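# Move the flexible plastic panel from rack into frame

## Task

Lift the bendable plastic panel out of the rack and set it into the metal frame. It counts only if both of its ends sit fully inside the grooves of the two posts, its bottom edge rests on the sill over its whole length, and it stays upright with nothing holding it.

## Robot and tools

Robot: two six-joint arms, left_arm and right_arm, each carrying a two-finger gripper whose fingers can fold at a hinge when pushed. The fingers point along the gripper's +z and open and close along its y. end_effector_position is the point midway between the pads when they are shut; the fingertips stick out about 33 mm past it at gaps up to 40 mm, about 9 mm when wide open. A part held near the fingertip quarter of the pads is squeezed as asked. Held deeper, the fingers can wrap it and drag it toward the palm: narrow parts may slip, wide ones may be squeezed harder than asked. Fingertips jabbed into a surface fold easily and hide the contact.

Frames. Scene frame: origin at table height midway between the nominal bases, +z up, +x out over the table, left_arm on the +y side (not the image side). Real bases: left_arm at (-0.059, +0.450, +0.027) m, quat_wxyz (+1.000, 0, 0, +0.030); right_arm at (+0.051, -0.519, +0.027) m, quat_wxyz (+1.000, 0, 0, -0.011). Each arm's hand position, quaternion, velocities and wrist-camera pose are reported in that arm's own base frame; fixed cameras and the table use the scene frame. Reported hand poses may be off by a few centimetres.

Joint order, used in every row and in every per-joint list of a result: shoulder pan, wrist 2, wrist 1, shoulder lift, wrist 3, elbow. Note this is not base-to-tip order. Stated ranges in rad: elbow -3.142 to 3.142, all others -6.283 to 6.283.

A row is one flat list of 18 numbers, each in [-1, 1]: left_arm's 6 joint numbers, then its gripper position, force_limit, speed; then the same 9 for right_arm. Always send all 18, even for one arm. Joint numbers are offsets, not poses: scaled so 1.0 = 2.222 rad, counted from the Joint targets shown in the last result (the targets at the start of that action), not from the previous row. Sending the same offset again moves further. Send 0 for an arm's joints to hold it. Gripper numbers are absolute commands: position +1 = open 140 mm, about -0.8 = pads touching, -1 = close until blocked. force_limit from -1 (about 14 N) to +1 (about 58 N); speed from -1 (about 30 mm/s) to +1 (about 250 mm/s); faster closes squeeze harder. To leave a gripper alone, resend its last three numbers.

execute_actions(actions, cameras): actions is a list of actions; each action is a list of up to 15 rows, one row per 1/30 s step, the final row repeated to fill 15 steps. An empty list returns state plus all camera images. cameras takes names from cam_head_left, cam_head_right, cam_high, cam_low, cam_left_wrist, cam_right_wrist, or ["all"]. An action asking a joint more than 0.010 rad beyond its range is refused.

move(target, speed, blend, stop_force, zero, blocking, cameras): target is one 18-number row, or a list of up to 15 rows, every row's offsets counted from the same current Joint targets. All joints travel together, so grippers trace curves, and nothing steers round obstacles. speed: peak joint speed in rad/s, 0.01 to 3.14, default 0.5, one value or one per target. blend: corner rounding in rad, default 0 (stop at each). stop_force: 3 to 120 N, ends an arm's path when its wrist senses that push; use a slow speed with it and do not use it when backing off something the gripper presses on. zero (default true) re-zeroes before the move. blocking=false returns early, not allowed with stop_force. The result adds a move: line such as done, off_target, moving, held or fault, and limits=held if steps were withheld.

wait(seconds 0 to 10, cameras) lets time pass holding commands. stop(cameras) brakes a running move. zoom_image(camera, region [x0, y0, x1, y1] in pixels, at most 504 by 504) enlarges the latest image of that camera. zero_wrist_force(arm) tares that arm's wrist sensor. read_manual(section "licences") only prints licence text. finished_scene(scene) ends the current scene, given its number; irreversible.

Reading results: Joint positions, velocities and torques per arm in the joint order above; Joint targets are the base for your next offsets. object_status: 0 moving, 1 blocked while opening, 2 blocked while closing (a grip), 3 reached the position or pads met. position_measured is in counts: 3 open, about 75 = 100 mm, 139 = 60 mm, 200 = 20 mm, 230 pads touching. To grip harder while status is 2, raise force_limit and nudge position (-1 to -0.98). "joint sent to its limit" means a joint was clipped at its end. "joint command not followed" means the clearance check between arms altered commands. Wrist force and torque are in the gripper's own axes, force from the surface into the arm; a third line shows the peak since last shown. Images are 672x504.

Avoid: any outside force near 150 N or joint torque at the load limit (141 N m for the three big joints, 26.3 N m for the wrists) triggers a 10 s stop of that arm. Arms are stiff, so aim only slightly past a firm contact. Don't let the arms or grippers press on each other. Don't strike fixed or heavy things, drop the panel, release it while moving, or let anything leave the table. Don't twist stiff things hard or hold a heavy part far off centre. Motors heat when loaded or stretched; MOTOR HOT warns, and 85 °C locks the arm for 30 s or more. Commands lag about 0.09 to 0.22 s and fast moves may overshoot.

Each tool is called in YAML: its name, and indented under it one key for each argument.

## Session

execute_actions:
  actions: []

Scene clock: 0.00 s.
left_arm: end_effector_position=(+0.1117, -0.4983, +0.3037) position_measured=3 object_status=3 end_effector_quat_wxyz=(+0.117, +0.847, +0.249, +0.455) | right_arm: end_effector_position=(+0.8132, +0.2905, +0.2781) position_measured=3 object_status=3 end_effector_quat_wxyz=(-0.273, +0.673, +0.054, +0.685)
Joint names: [shoulder pan, wrist 2, wrist 1, shoulder lift, wrist 3, elbow]
Joint positions: left_arm=[-2.106 -0.799 -1.011 -1.468 0.18 1.584] | right_arm=[0.037 -1.15 -4.135 -0.769 3.48 1.666]
Joint velocities: within noise
Joint torques (N m): no reading
Wrist force (N): no reading
Wrist torque (N m): no reading
Wrist force, peak (N): no reading
Joint targets: left_arm=[-2.106 -0.799 -1.011 -1.468 0.180 1.584] | right_arm=[0.037 -1.150 -4.135 -0.769 3.480 1.666]
Tool commands: left_gripper/position=+1.0 left_gripper/force_limit=+1.0 left_gripper/speed=+1.0 right_gripper/position=+1.0 right_gripper/force_limit=+1.0 right_gripper/speed=+1.0

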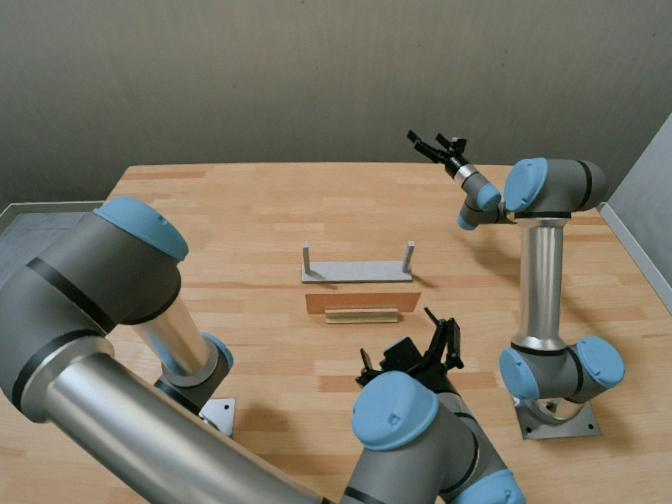

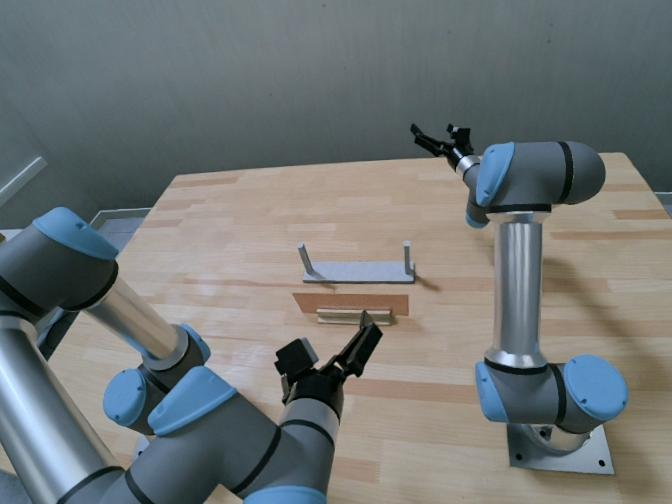

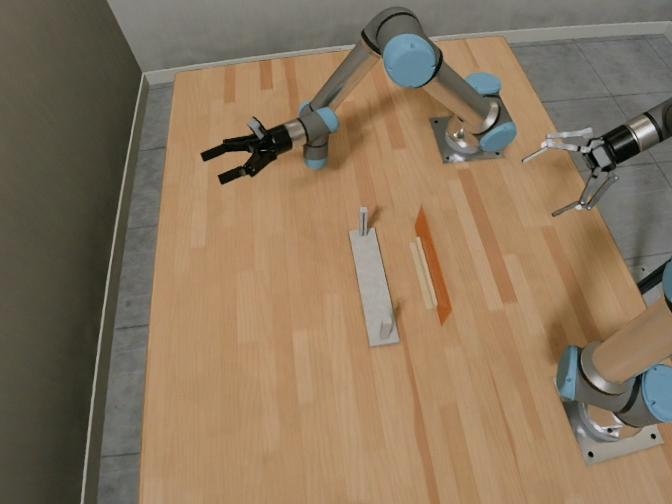

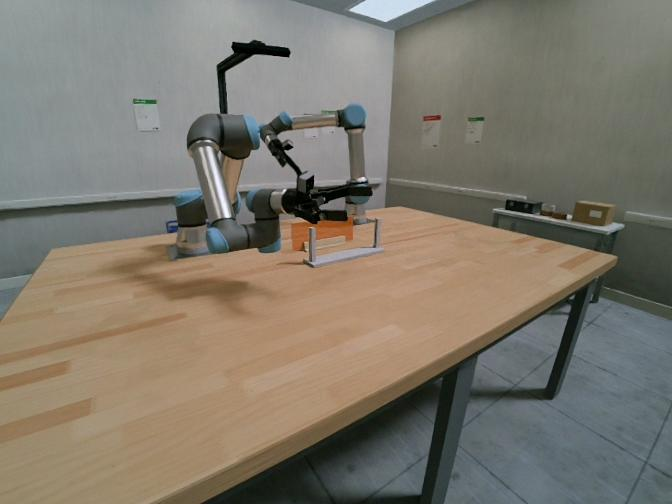

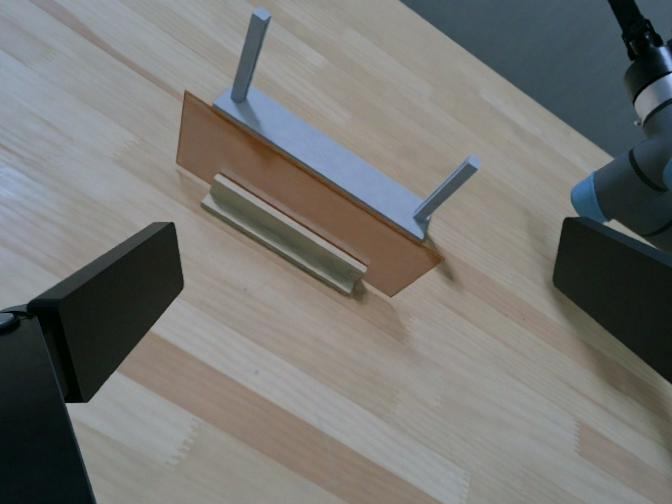

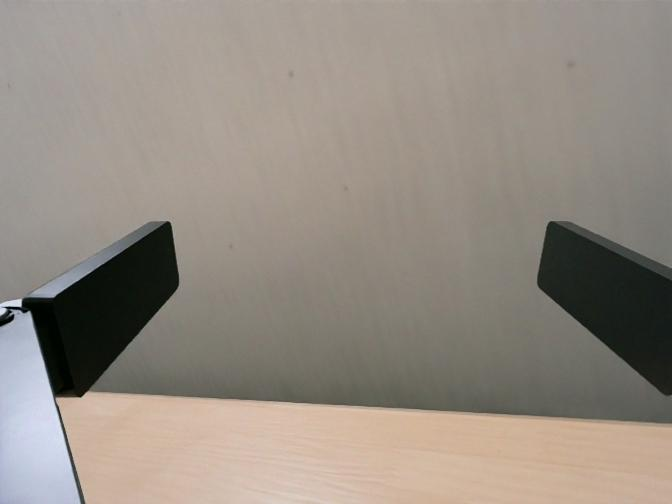

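zoom_image:
  camera: "cam_left_wrist"
  region: [160, 0, 500, 310]

zoom_image:
  camera: "cam_high"
  region: [320, 180, 480, 360]

zoom_image:
  camera: "cam_low"
  region: [280, 200, 400, 280]

zoom_image:
  camera: "cam_head_left"
  region: [280, 220, 440, 340]

zoom_image:
  camera: "cam_head_right"
  region: [280, 220, 440, 340]

Scaled by 1.482 from the camera's 672x504 image, which has a finer 960x720 frame.

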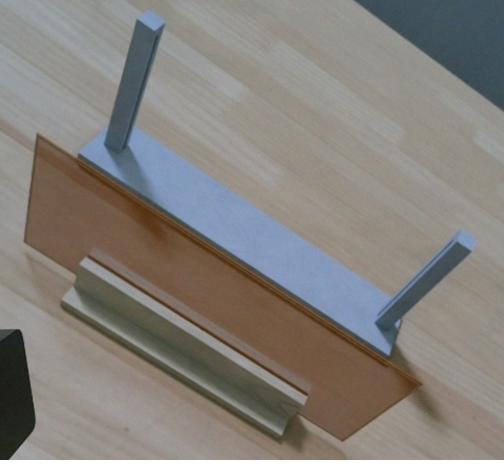

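Scaled by 2.800 from the camera's 672x504 image, which has a finer 960x720 frame.

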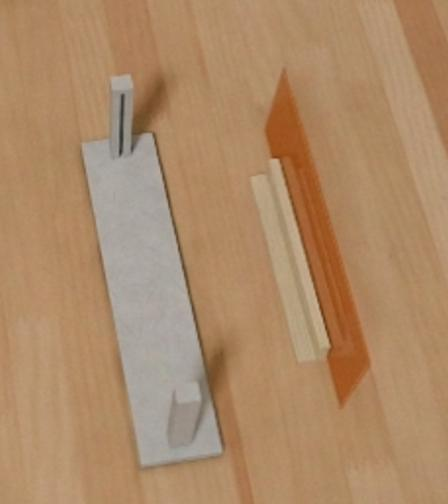

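Scaled by 4.200 from the camera's 672x504 image, which has a finer 960x720 frame.

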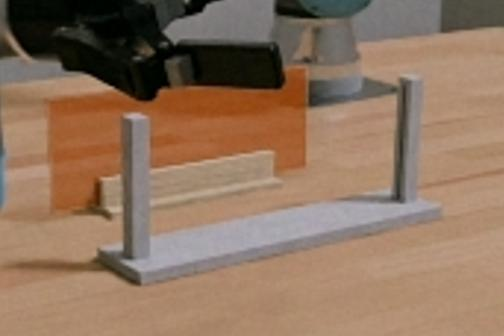

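Scaled by 3.150 from the camera's 672x504 image, which has a finer 960x720 frame.

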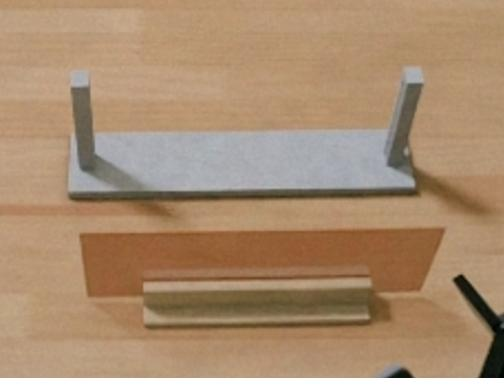

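Scaled by 3.150 from the camera's 672x504 image, which has a finer 960x720 frame.

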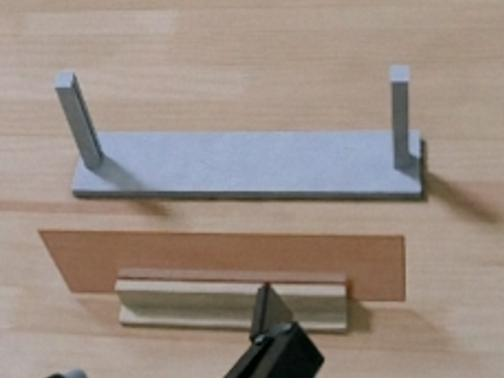

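zoom_image:
  camera: "cam_left_wrist"
  region: [400, 140, 490, 240]

zoom_image:
  camera: "cam_left_wrist"
  region: [215, 0, 295, 120]

zoom_image:
  camera: "cam_high"
  region: [345, 200, 405, 260]

zoom_image:
  camera: "cam_low"
  region: [360, 212, 396, 254]

Scaled by 5.040 from the camera's 672x504 image, which has a finer 960x720 frame.

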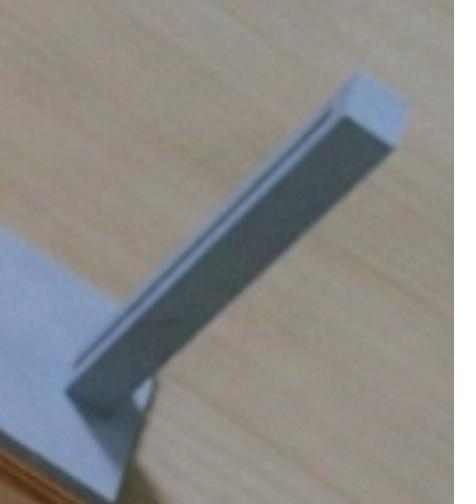

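Scaled by 4.200 from the camera's 672x504 image, which has a finer 960x720 frame.

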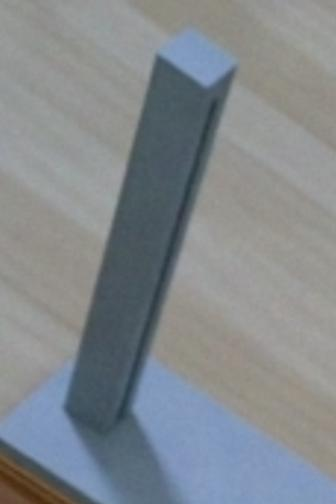

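Scaled by 8.400 from the camera's 672x504 image, which has a finer 960x720 frame.

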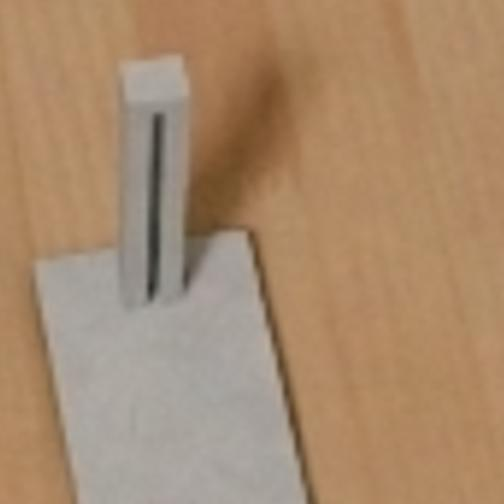

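Scaled by 12.000 from the camera's 672x504 image, which has a finer 960x720 frame.

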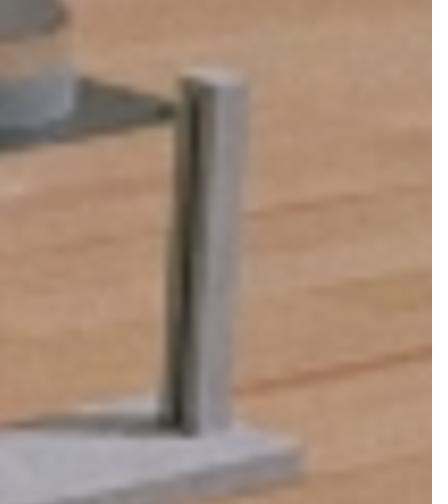

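move:
  target: [0.4676, -0.3474, -0.3132, -0.0356, 0.1589, 0.0446, -0.3, 0, 0, 0.3006, -0.1894, 0.99, -0.3821, 0.8479, 0.0393, -0.3, 0, 0]
  speed: 1.2
  cameras: ["cam_left_wrist", "cam_right_wrist", "cam_high"]

Scene clock: 73.63 s.
left_arm: end_effector_position=(+0.3573, -0.3723, +0.2234) position_measured=167 object_status=3 end_effector_quat_wxyz=(+0.000, +0.717, +0.697, +0.000) | right_arm: end_effector_position=(+0.3224, +0.4491, +0.2539) position_measured=167 object_status=3 end_effector_quat_wxyz=(-0.114, +0.721, -0.683, +0.012)
Joint names: [shoulder pan, wrist 2, wrist 1, shoulder lift, wrist 3, elbow]
Joint positions: left_arm=[-1.067 -1.571 -1.707 -1.547 0.533 1.683] | right_arm=[0.705 -1.571 -1.935 -1.618 5.363 1.753]
Joint torques (N m): left_arm=[12.45 -1.75 -3.68 -39.71 1.5 -13.1] | right_arm=[11.97 -2.45 -2.11 -29.81 1.58 -14.03]
Wrist force (N): left_arm=[-1.3 -0.8 -2.8] | right_arm=[4.9 1.7 3.3]
Wrist torque (N m): left_arm=[0.03 0.19 -0.31] | right_arm=[0.60 -1.13 -0.27]
Wrist force, peak (N): left_arm=[-1.5 -1.2 -2.9] | right_arm=[5.2 3.0 2.8]
Joint targets: left_arm=[-1.067 -1.571 -1.707 -1.547 0.533 1.683] | right_arm=[0.705 -1.571 -1.935 -1.618 5.364 1.753]
move: done
Images, in order (width x height): cam_high 672x504, cam_left_wrist 672x504, cam_right_wrist 672x504.

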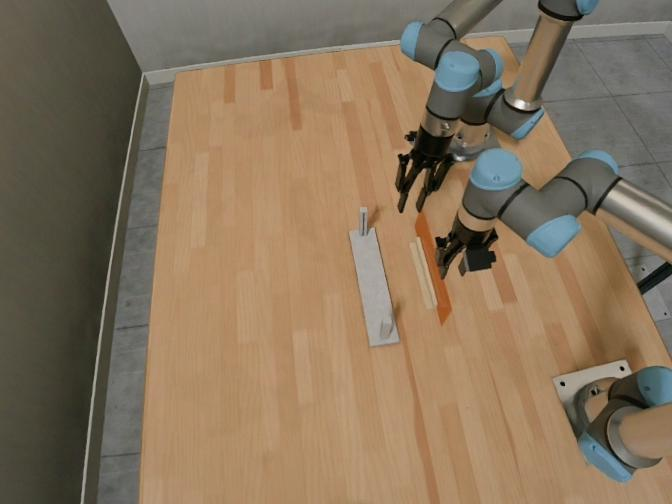

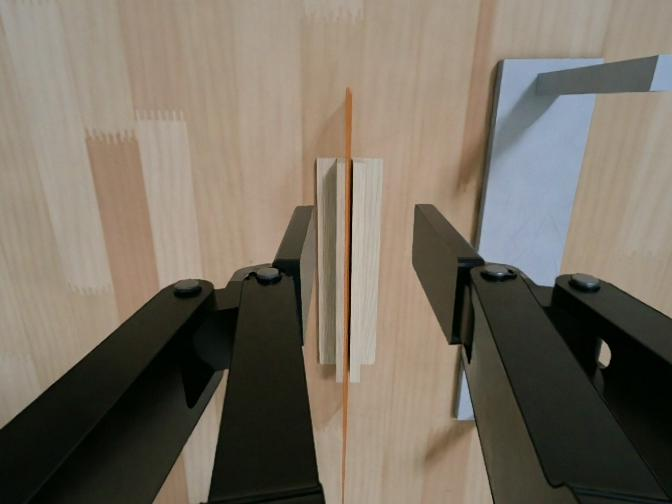

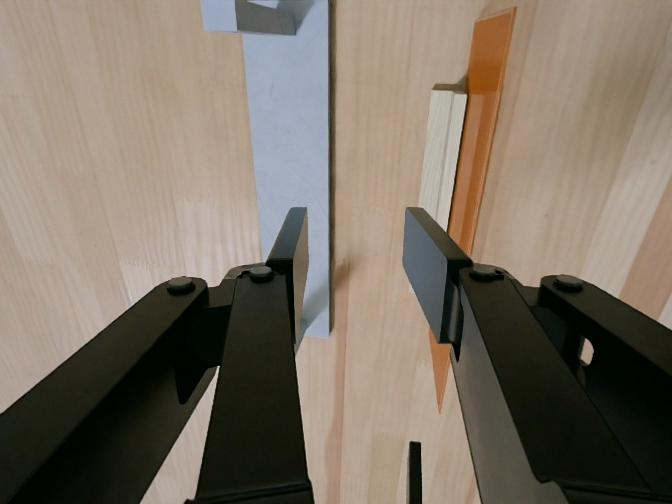

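move:
  target: [0,0,0,0,0,0, -0.3, 0, 0, 0, 0, 0.1031, 0, 0, 0, -0.3, 0, 0]
  speed: 0.6
  cameras: ["cam_right_wrist"]

Scene clock: 80.87 s.
left_arm: end_effector_position=(+0.3573, -0.3723, +0.2234) position_measured=167 object_status=3 end_effector_quat_wxyz=(+0.000, +0.717, +0.697, +0.000) | right_arm: end_effector_position=(+0.2705, +0.4051, +0.2232) position_measured=167 object_status=3 end_effector_quat_wxyz=(+0.000, +0.726, -0.688, +0.000)
Joint names: [shoulder pan, wrist 2, wrist 1, shoulder lift, wrist 3, elbow]
Joint positions: left_arm=[-1.067 -1.571 -1.707 -1.547 0.533 1.683] | right_arm=[0.705 -1.571 -1.706 -1.618 5.364 1.753]
Joint torques (N m): left_arm=[10.8 -1.63 -3.81 -40.75 1.38 -13.04] | right_arm=[11.69 -2.44 -1.59 -27.42 1.85 -15.99]
Wrist force (N): left_arm=[-1.2 -1.1 -2.6] | right_arm=[4.3 1.0 3.3]
Wrist torque (N m): left_arm=[-0.04 0.16 -0.30] | right_arm=[0.48 -1.05 -0.31]
Wrist force, peak (N): left_arm=[-1.4 -1.2 -2.9] | right_arm=[5.1 1.7 3.4]
Joint targets: left_arm=[-1.067 -1.571 -1.707 -1.547 0.533 1.683] | right_arm=[0.705 -1.571 -1.706 -1.618 5.364 1.753]
move: done
Images, in order (width x height): cam_right_wrist 672x504.

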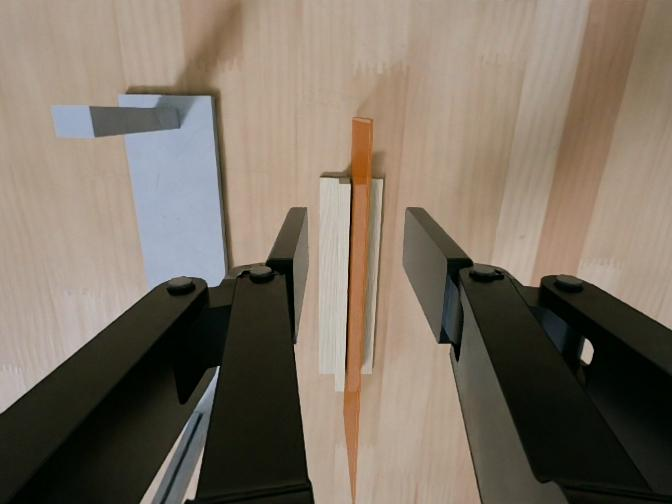

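move:
  target: [0.0024,0,-0.0963,0.0174,0.0023,0.0790, -1, -1, 0, 0.0165,0,-0.0978,0.0196,0.0231,0.0783, -1, -1, 0]
  speed: 0.4
  cameras: ["cam_left_wrist", "cam_right_wrist", "cam_low"]

Scene clock: 97.87 s.
left_arm: end_effector_position=(+0.3575, -0.3671, +0.1414) position_measured=233 object_status=3 end_effector_quat_wxyz=(+0.000, +0.717, +0.697, +0.000) | right_arm: end_effector_position=(+0.2539, +0.4132, +0.1411) position_measured=233 object_status=3 end_effector_quat_wxyz=(+0.000, +0.721, -0.693, +0.000)
Joint names: [shoulder pan, wrist 2, wrist 1, shoulder lift, wrist 3, elbow]
Joint positions: left_arm=[-1.062 -1.571 -1.921 -1.509 0.538 1.858] | right_arm=[0.741 -1.571 -1.923 -1.574 5.415 1.927]
Joint torques (N m): left_arm=[11.7 -1.56 -3.93 -18.17 1.46 -11.92] | right_arm=[11.41 -2.22 -5.17 -17.11 1.77 -12.83]
Wrist force (N): left_arm=[-1.3 -0.8 -2.5] | right_arm=[4.0 0.9 3.4]
Wrist torque (N m): left_arm=[0.01 0.23 -0.28] | right_arm=[0.42 -0.97 -0.32]
Wrist force, peak (N): left_arm=[-1.4 -0.9 -4.1] | right_arm=[4.2 1.3 4.5]
Joint targets: left_arm=[-1.062 -1.571 -1.921 -1.509 0.538 1.858] | right_arm=[0.741 -1.571 -1.923 -1.574 5.415 1.927]
move: done
Images, in order (width x height): cam_low 672x504, cam_left_wrist 672x504, cam_right_wrist 672x504.

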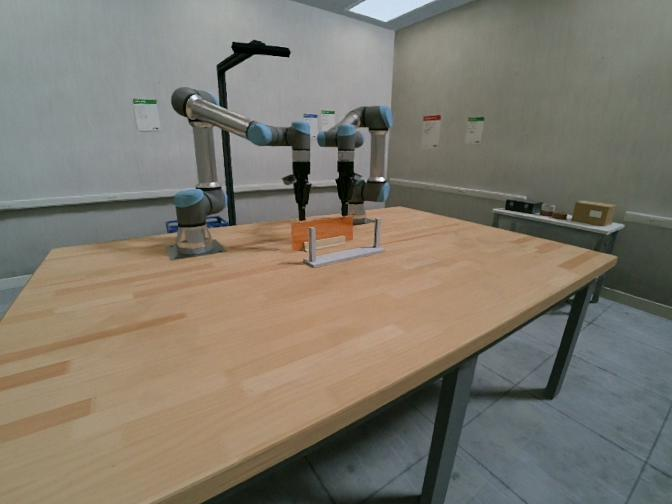

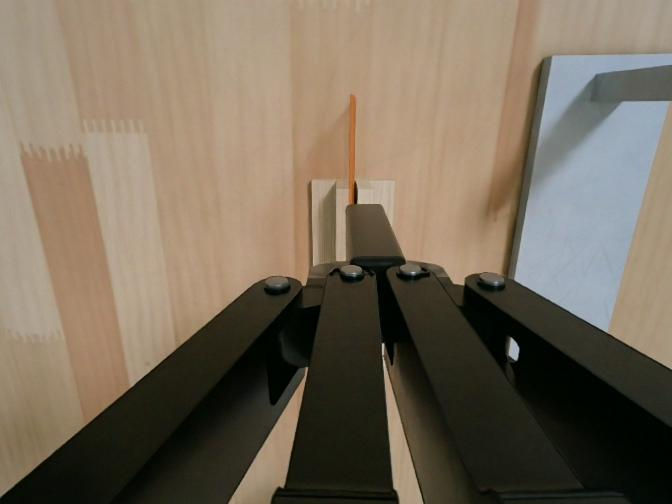

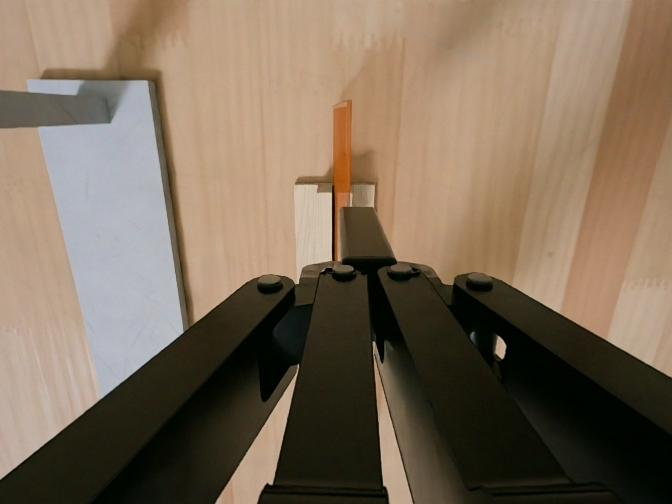

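zoom_image:
  camera: "cam_left_wrist"
  region: [290, 80, 430, 290]

zoom_image:
  camera: "cam_right_wrist"
  region: [280, 80, 420, 290]

zoom_image:
  camera: "cam_low"
  region: [280, 170, 400, 270]

Scaled by 2.400 from the camera's 672x504 image, which has a finer 960x720 frame.

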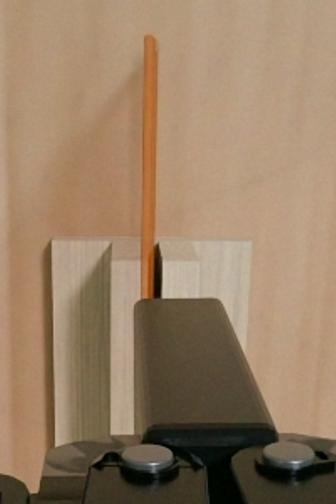

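Scaled by 2.400 from the camera's 672x504 image, which has a finer 960x720 frame.

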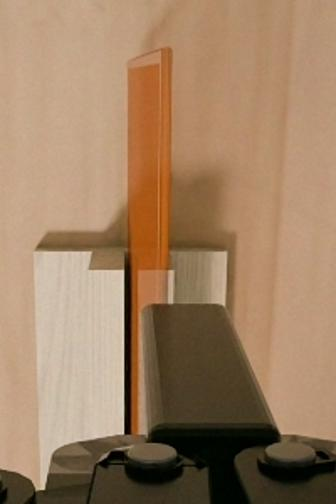

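Scaled by 4.200 from the camera's 672x504 image, which has a finer 960x720 frame.

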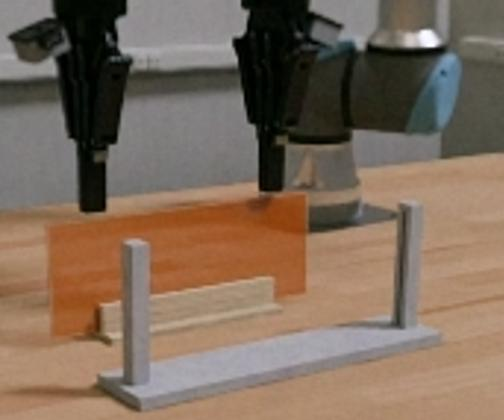

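move:
  target:
    - [-0.0036,0,-0.0004,-0.0030,-0.0036,0.0039,-0.5,0,0,-0.0015,0,-0.0002,0.0016,-0.0017,-0.0018,-0.5,0,0]
    - [-0.0036,0,-0.0237,0.0048,-0.0036,0.0194,-0.5,0,0,-0.0015,0,-0.0241,0.0097,-0.0017,0.0141,-0.5,0,0]
  speed: 0.15
  cameras: ["cam_left_wrist", "cam_right_wrist", "cam_low"]

zoom_image:
  camera: "cam_low"
  region: [280, 170, 400, 270]

Scene clock: 125.07 s.
left_arm: end_effector_position=(+0.3528, -0.3668, +0.1214) position_measured=192 object_status=3 end_effector_quat_wxyz=(+0.000, +0.717, +0.697, +0.000) | right_arm: end_effector_position=(+0.2565, +0.4135, +0.1218) position_measured=192 object_status=3 end_effector_quat_wxyz=(+0.000, +0.721, -0.693, +0.000)
Joint names: [shoulder pan, wrist 2, wrist 1, shoulder lift, wrist 3, elbow]
Joint positions: left_arm=[-1.07 -1.571 -1.973 -1.498 0.53 1.901] | right_arm=[0.738 -1.571 -1.976 -1.553 5.411 1.958]
Joint torques (N m): left_arm=[-8.02 -1.67 -3.76 -18.13 -1.59 -11.76] | right_arm=[-9.65 -2.13 -4.97 -17.6 -1.84 -11.54]
Wrist force (N): left_arm=[-1.1 -0.9 -2.4] | right_arm=[4.3 1.2 3.7]
Wrist torque (N m): left_arm=[0.00 0.19 -0.19] | right_arm=[0.51 -1.05 -0.17]
Wrist force, peak (N): left_arm=[-1.1 -0.9 -3.1] | right_arm=[4.3 1.4 3.6]
Joint targets: left_arm=[-1.070 -1.571 -1.974 -1.498 0.530 1.902] | right_arm=[0.738 -1.571 -1.977 -1.553 5.411 1.958]
move: done
Images, in order (width x height): cam_low 672x504, cam_left_wrist 672x504, cam_right_wrist 672x504.

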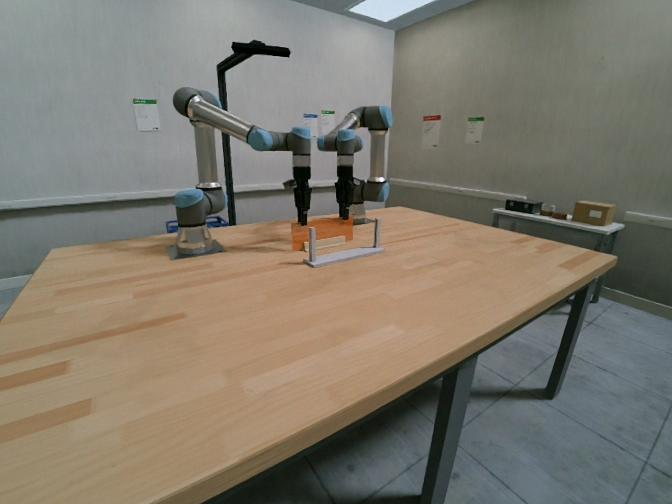

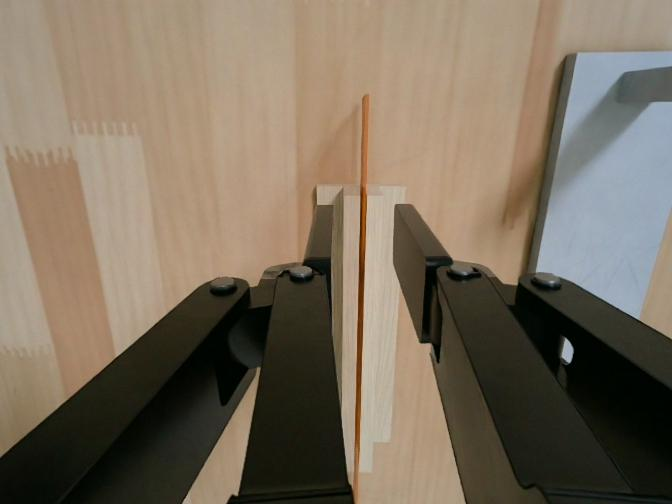

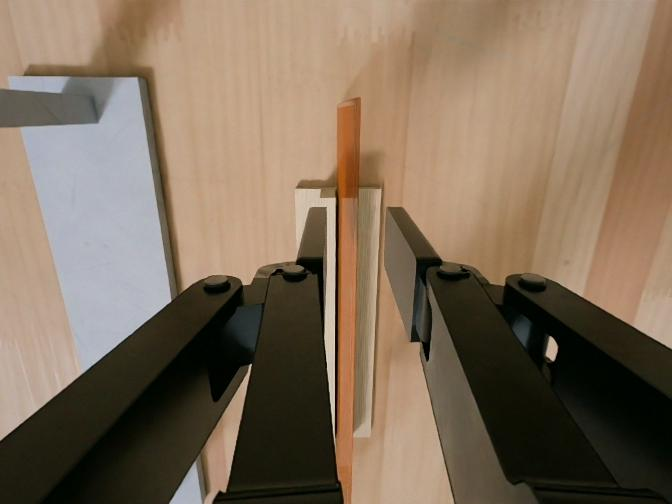

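Scaled by 4.200 from the camera's 672x504 image, which has a finer 960x720 frame.

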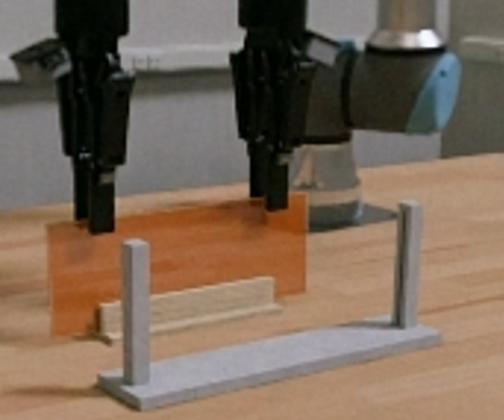

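zoom_image:
  camera: "cam_low"
  region: [288, 210, 318, 240]

zoom_image:
  camera: "cam_low"
  region: [330, 204, 360, 234]

Scaled by 16.800 from the camera's 672x504 image, which has a finer 960x720 frame.

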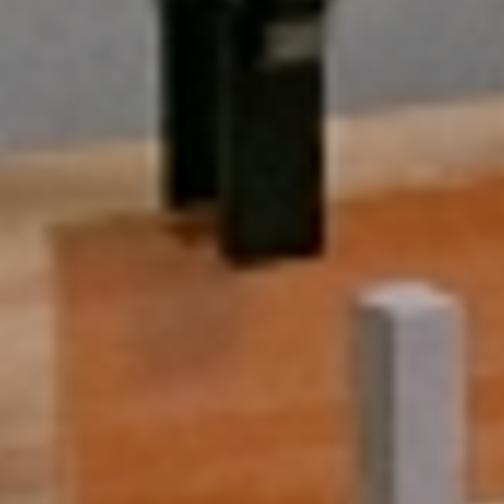

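Scaled by 16.800 from the camera's 672x504 image, which has a finer 960x720 frame.

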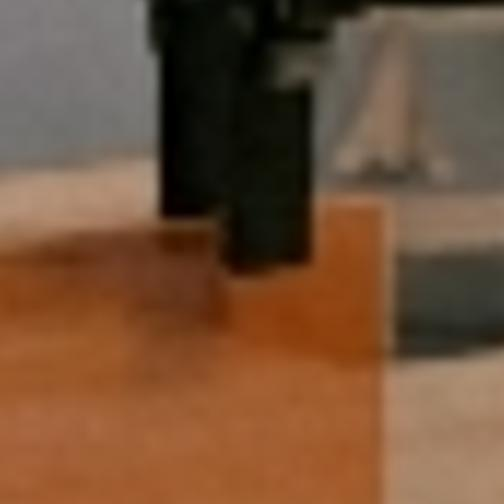

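move:
  target: [0,0,-0.0091,0.0034,0,0.0057,-0.5,0,0,0,0,-0.0094,0.0035,0,0.0058,-0.5,0,0]
  speed: 0.05
  cameras: ["cam_left_wrist", "cam_right_wrist", "cam_low"]

zoom_image:
  camera: "cam_low"
  region: [288, 210, 318, 240]

zoom_image:
  camera: "cam_low"
  region: [330, 204, 360, 234]

zoom_image:
  camera: "cam_right_wrist"
  region: [280, 80, 420, 290]

Scene clock: 135.90 s.
left_arm: end_effector_position=(+0.3528, -0.3668, +0.1138) position_measured=192 object_status=3 end_effector_quat_wxyz=(+0.000, +0.717, +0.697, +0.000) | right_arm: end_effector_position=(+0.2565, +0.4135, +0.1143) position_measured=192 object_status=3 end_effector_quat_wxyz=(+0.000, +0.721, -0.693, +0.000)
Joint names: [shoulder pan, wrist 2, wrist 1, shoulder lift, wrist 3, elbow]
Joint positions: left_arm=[-1.07 -1.571 -1.994 -1.491 0.53 1.914] | right_arm=[0.738 -1.571 -1.997 -1.545 5.411 1.971]
Joint torques (N m): left_arm=[-8.03 -1.63 -3.68 -17.57 -1.41 -11.47] | right_arm=[-9.87 -2.06 -5.12 -17.75 -1.76 -11.46]
Wrist force (N): left_arm=[-1.1 -0.8 -2.4] | right_arm=[4.2 1.1 3.5]
Wrist torque (N m): left_arm=[0.01 0.19 -0.18] | right_arm=[0.49 -1.03 -0.18]
Wrist force, peak (N): left_arm=[-1.2 -1.1 -2.8] | right_arm=[4.5 1.3 3.4]
Joint targets: left_arm=[-1.070 -1.571 -1.994 -1.491 0.530 1.914] | right_arm=[0.738 -1.571 -1.998 -1.545 5.411 1.971]
move: done
Images, in order (width x height): cam_low 672x504, cam_left_wrist 672x504, cam_right_wrist 672x504.

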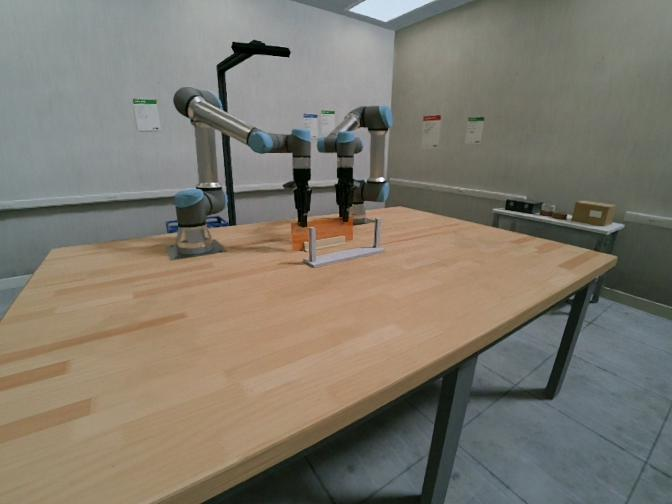

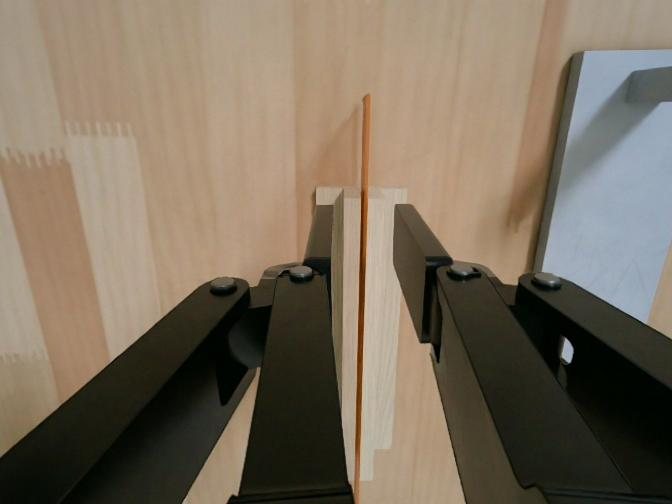

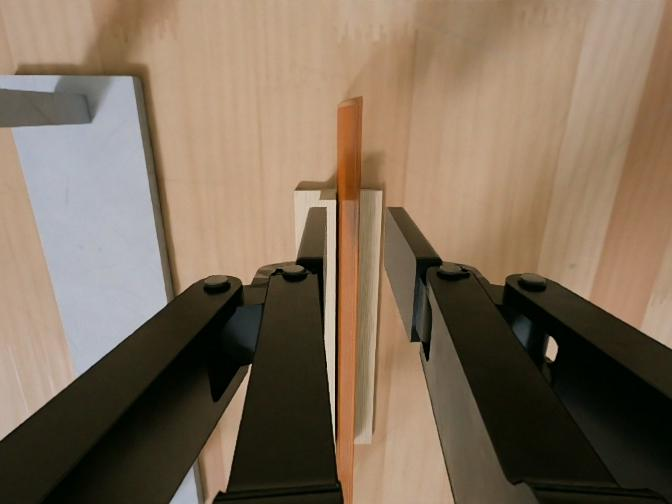

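Scaled by 16.800 from the camera's 672x504 image, which has a finer 960x720 frame.

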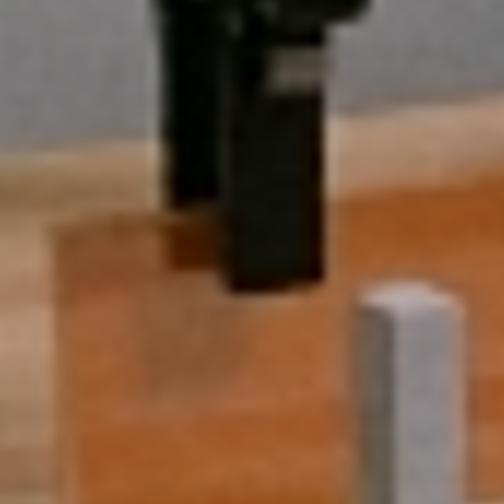

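Scaled by 16.800 from the camera's 672x504 image, which has a finer 960x720 frame.

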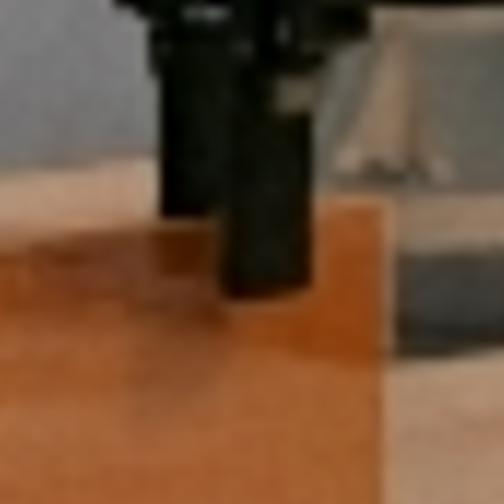

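Scaled by 2.400 from the camera's 672x504 image, which has a finer 960x720 frame.

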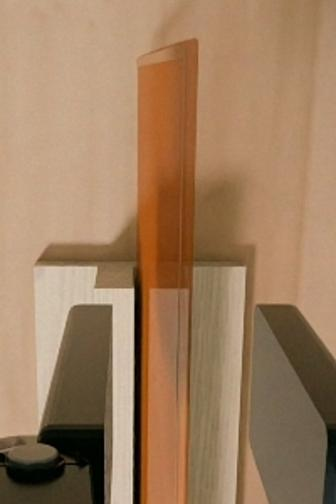

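move:
  target:
    - [0,0,0.0043,-0.0016,0,-0.0027,-0.5,0,-1,0,0,0.0044,-0.0016,0,-0.0027,-0.5,0,-1]
    - [0,0,0.0043,-0.0016,0,-0.0027,-1,0,-1,0,0,0.0044,-0.0016,0,-0.0027,-1,0,-1]
  speed: 0.05
  cameras: ["cam_left_wrist", "cam_right_wrist", "cam_low"]

Scene clock: 147.70 s.
left_arm: end_effector_position=(+0.3528, -0.3668, +0.1173) position_measured=231 object_status=0 end_effector_quat_wxyz=(+0.000, +0.717, +0.697, +0.000) | right_arm: end_effector_position=(+0.2565, +0.4135, +0.1176) position_measured=230 object_status=0 end_effector_quat_wxyz=(+0.000, +0.721, -0.693, +0.000)
Joint names: [shoulder pan, wrist 2, wrist 1, shoulder lift, wrist 3, elbow]
Joint positions: left_arm=[-1.07 -1.571 -1.984 -1.494 0.53 1.908] | right_arm=[0.738 -1.571 -1.988 -1.548 5.411 1.965]
Joint torques (N m): left_arm=[-6.88 -1.78 -1.53 -40.27 -1.45 -34.63] | right_arm=[-9.35 -1.94 -1.56 -29.17 -1.72 -36]
Wrist force (N): left_arm=[-0.8 -1.0 -3.4] | right_arm=[4.6 0.7 2.1]
Wrist torque (N m): left_arm=[-0.01 0.18 -0.16] | right_arm=[0.52 -1.06 -0.14]
Wrist force, peak (N): left_arm=[-0.7 -1.1 -3.6] | right_arm=[4.3 1.1 3.8]
Joint targets: left_arm=[-1.070 -1.571 -1.984 -1.494 0.530 1.908] | right_arm=[0.738 -1.571 -1.988 -1.548 5.411 1.965]
move: done
Images, in order (width x height): cam_low 672x504, cam_left_wrist 672x504, cam_right_wrist 672x504.

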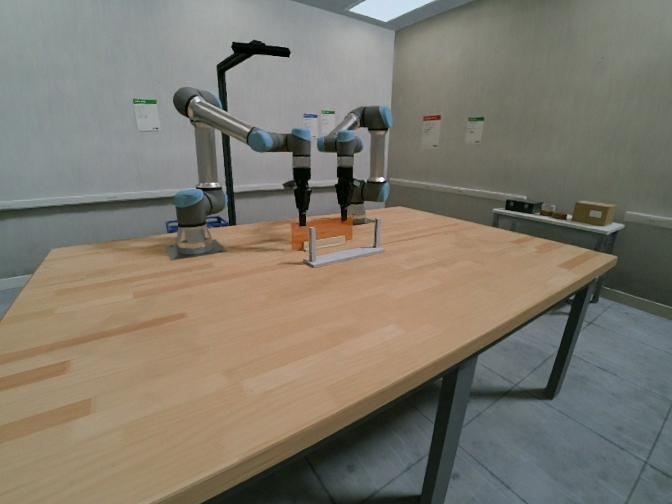

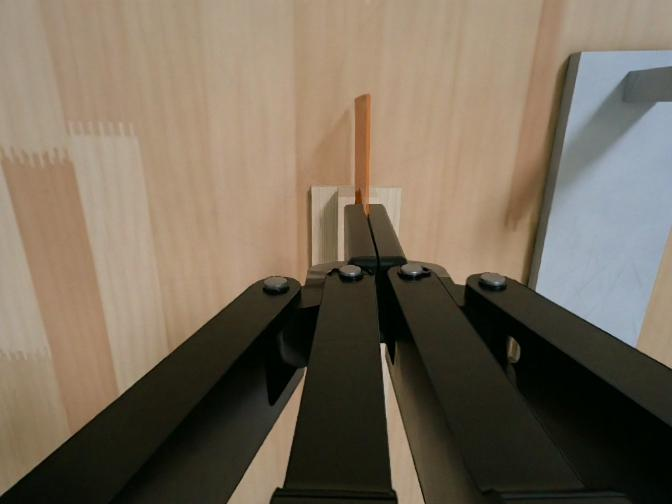

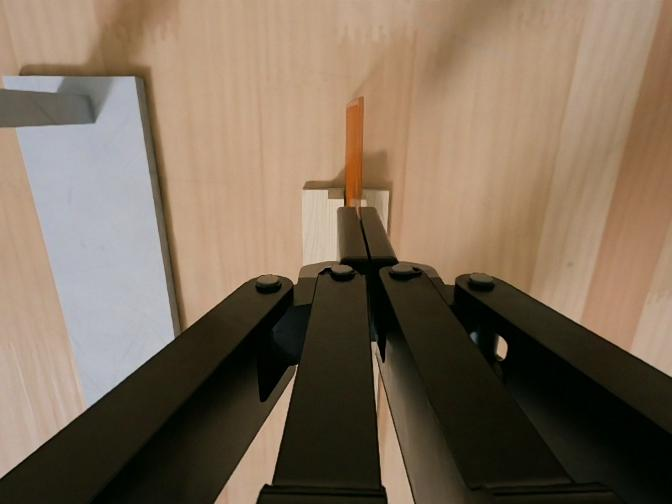

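wait:
  seconds: 0.3

zoom_image:
  camera: "cam_left_wrist"
  region: [290, 80, 430, 290]

Scene clock: 150.07 s.
left_arm: end_effector_position=(+0.3528, -0.3668, +0.1173) position_measured=231 object_status=3 end_effector_quat_wxyz=(+0.000, +0.717, +0.697, +0.000) | right_arm: end_effector_position=(+0.2565, +0.4135, +0.1176) position_measured=230 object_status=3 end_effector_quat_wxyz=(+0.000, +0.721, -0.693, +0.000)
Joint names: [shoulder pan, wrist 2, wrist 1, shoulder lift, wrist 3, elbow]
Joint positions: left_arm=[-1.07 -1.571 -1.984 -1.494 0.53 1.908] | right_arm=[0.738 -1.571 -1.988 -1.548 5.411 1.965]
Joint torques (N m): left_arm=[-5.44 -1.64 -1.86 -37.06 -1.57 -31.18] | right_arm=[-7.07 -1.83 -1.56 -24.8 -1.61 -28.25]
Wrist force (N): left_arm=[-0.8 -1.2 -3.7] | right_arm=[4.3 0.8 2.1]
Wrist torque (N m): left_arm=[-0.05 0.18 -0.16] | right_arm=[0.53 -1.02 -0.15]
Wrist force, peak (N): left_arm=[-0.8 -1.2 -3.7] | right_arm=[4.8 0.8 2.3]
Joint targets: left_arm=[-1.070 -1.571 -1.984 -1.494 0.530 1.908] | right_arm=[0.738 -1.571 -1.988 -1.548 5.411 1.965]
Tool commands: left_gripper/position=-1.0 left_gripper/force_limit=+0.0 left_gripper/speed=-1.0 right_gripper/position=-1.0 right_gripper/force_limit=+0.0 right_gripper/speed=-1.0
wait: 0.30 s; at rest from the start

Scaled by 2.400 from the camera's 672x504 image, which has a finer 960x720 frame.
This view is cut from an older image: the scene may have changed since it was taken.

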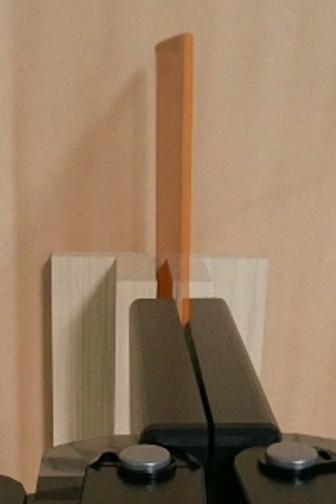

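move:
  target: [0,0,0.0715,-0.0216,0,-0.0500,-1,0,-1,0,0,0.0731,-0.0222,0,-0.0509,-1,0,-1]
  speed: 0.1
  cameras: ["cam_left_wrist", "cam_right_wrist", "cam_low", "cam_high"]

Scene clock: 157.67 s.
left_arm: end_effector_position=(+0.3529, -0.3670, +0.1771) position_measured=231 object_status=3 end_effector_quat_wxyz=(+0.000, +0.717, +0.697, +0.000) | right_arm: end_effector_position=(+0.2565, +0.4135, +0.1775) position_measured=230 object_status=3 end_effector_quat_wxyz=(+0.000, +0.721, -0.693, +0.000)
Joint names: [shoulder pan, wrist 2, wrist 1, shoulder lift, wrist 3, elbow]
Joint positions: left_arm=[-1.07 -1.571 -1.826 -1.542 0.53 1.797] | right_arm=[0.738 -1.571 -1.826 -1.598 5.411 1.852]
Joint torques (N m): left_arm=[-2.42 -0.04 -1.53 -40.26 -1.39 -36.86] | right_arm=[-4.06 2.23 -1.05 -28.7 -1.6 -39.98]
Wrist force (N): left_arm=[-0.7 -1.1 -2.2] | right_arm=[4.5 0.5 3.7]
Wrist torque (N m): left_arm=[0.01 0.19 -0.14] | right_arm=[0.43 -0.98 -0.14]
Wrist force, peak (N): left_arm=[7.5 -1.1 -1.9] | right_arm=[11.1 1.1 3.7]
Joint targets: left_arm=[-1.070 -1.571 -1.826 -1.542 0.530 1.797] | right_arm=[0.738 -1.571 -1.825 -1.598 5.411 1.852]
move: done
Images, in order (width x height): cam_high 672x504, cam_low 672x504, cam_left_wrist 672x504, cam_right_wrist 672x504.

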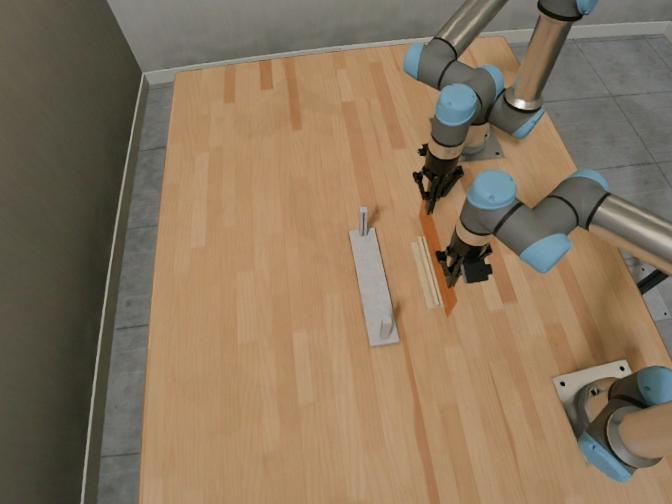

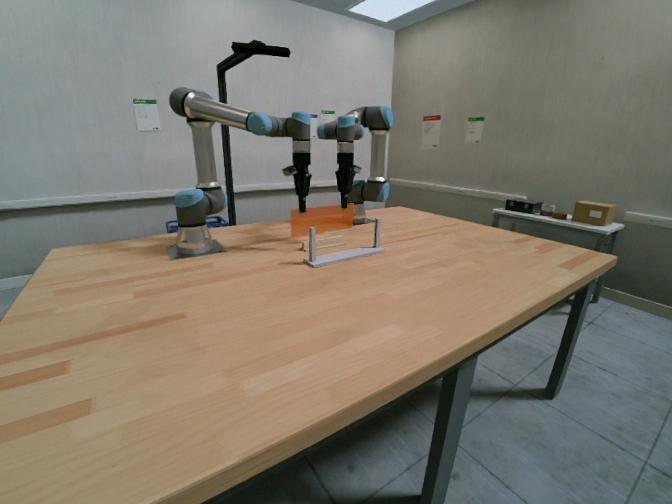

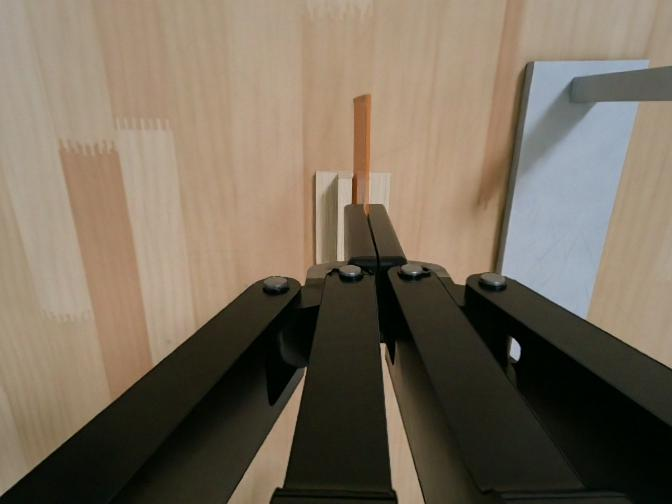

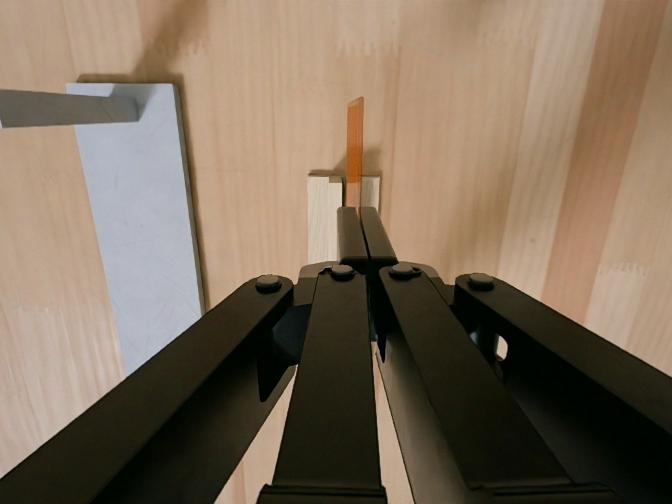

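zoom_image:
  camera: "cam_left_wrist"
  region: [490, 40, 672, 180]

zoom_image:
  camera: "cam_right_wrist"
  region: [0, 60, 210, 220]

zoom_image:
  camera: "cam_low"
  region: [280, 180, 400, 280]

Scaled by 2.769 from the camera's 672x504 image, which has a finer 960x720 frame.

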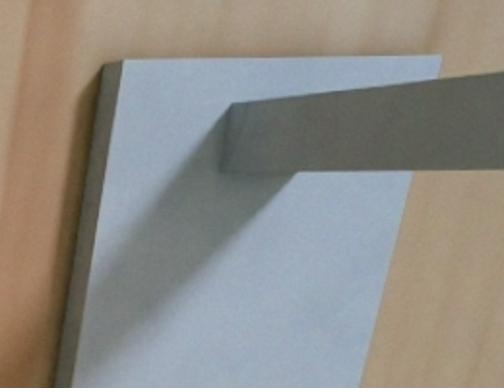

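Scaled by 2.400 from the camera's 672x504 image, which has a finer 960x720 frame.

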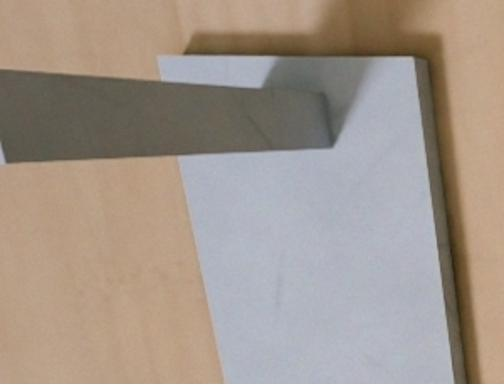

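Scaled by 4.200 from the camera's 672x504 image, which has a finer 960x720 frame.

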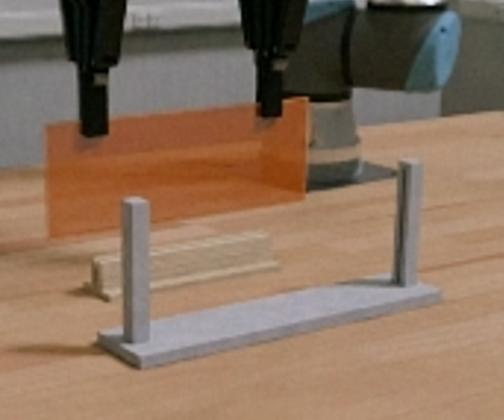

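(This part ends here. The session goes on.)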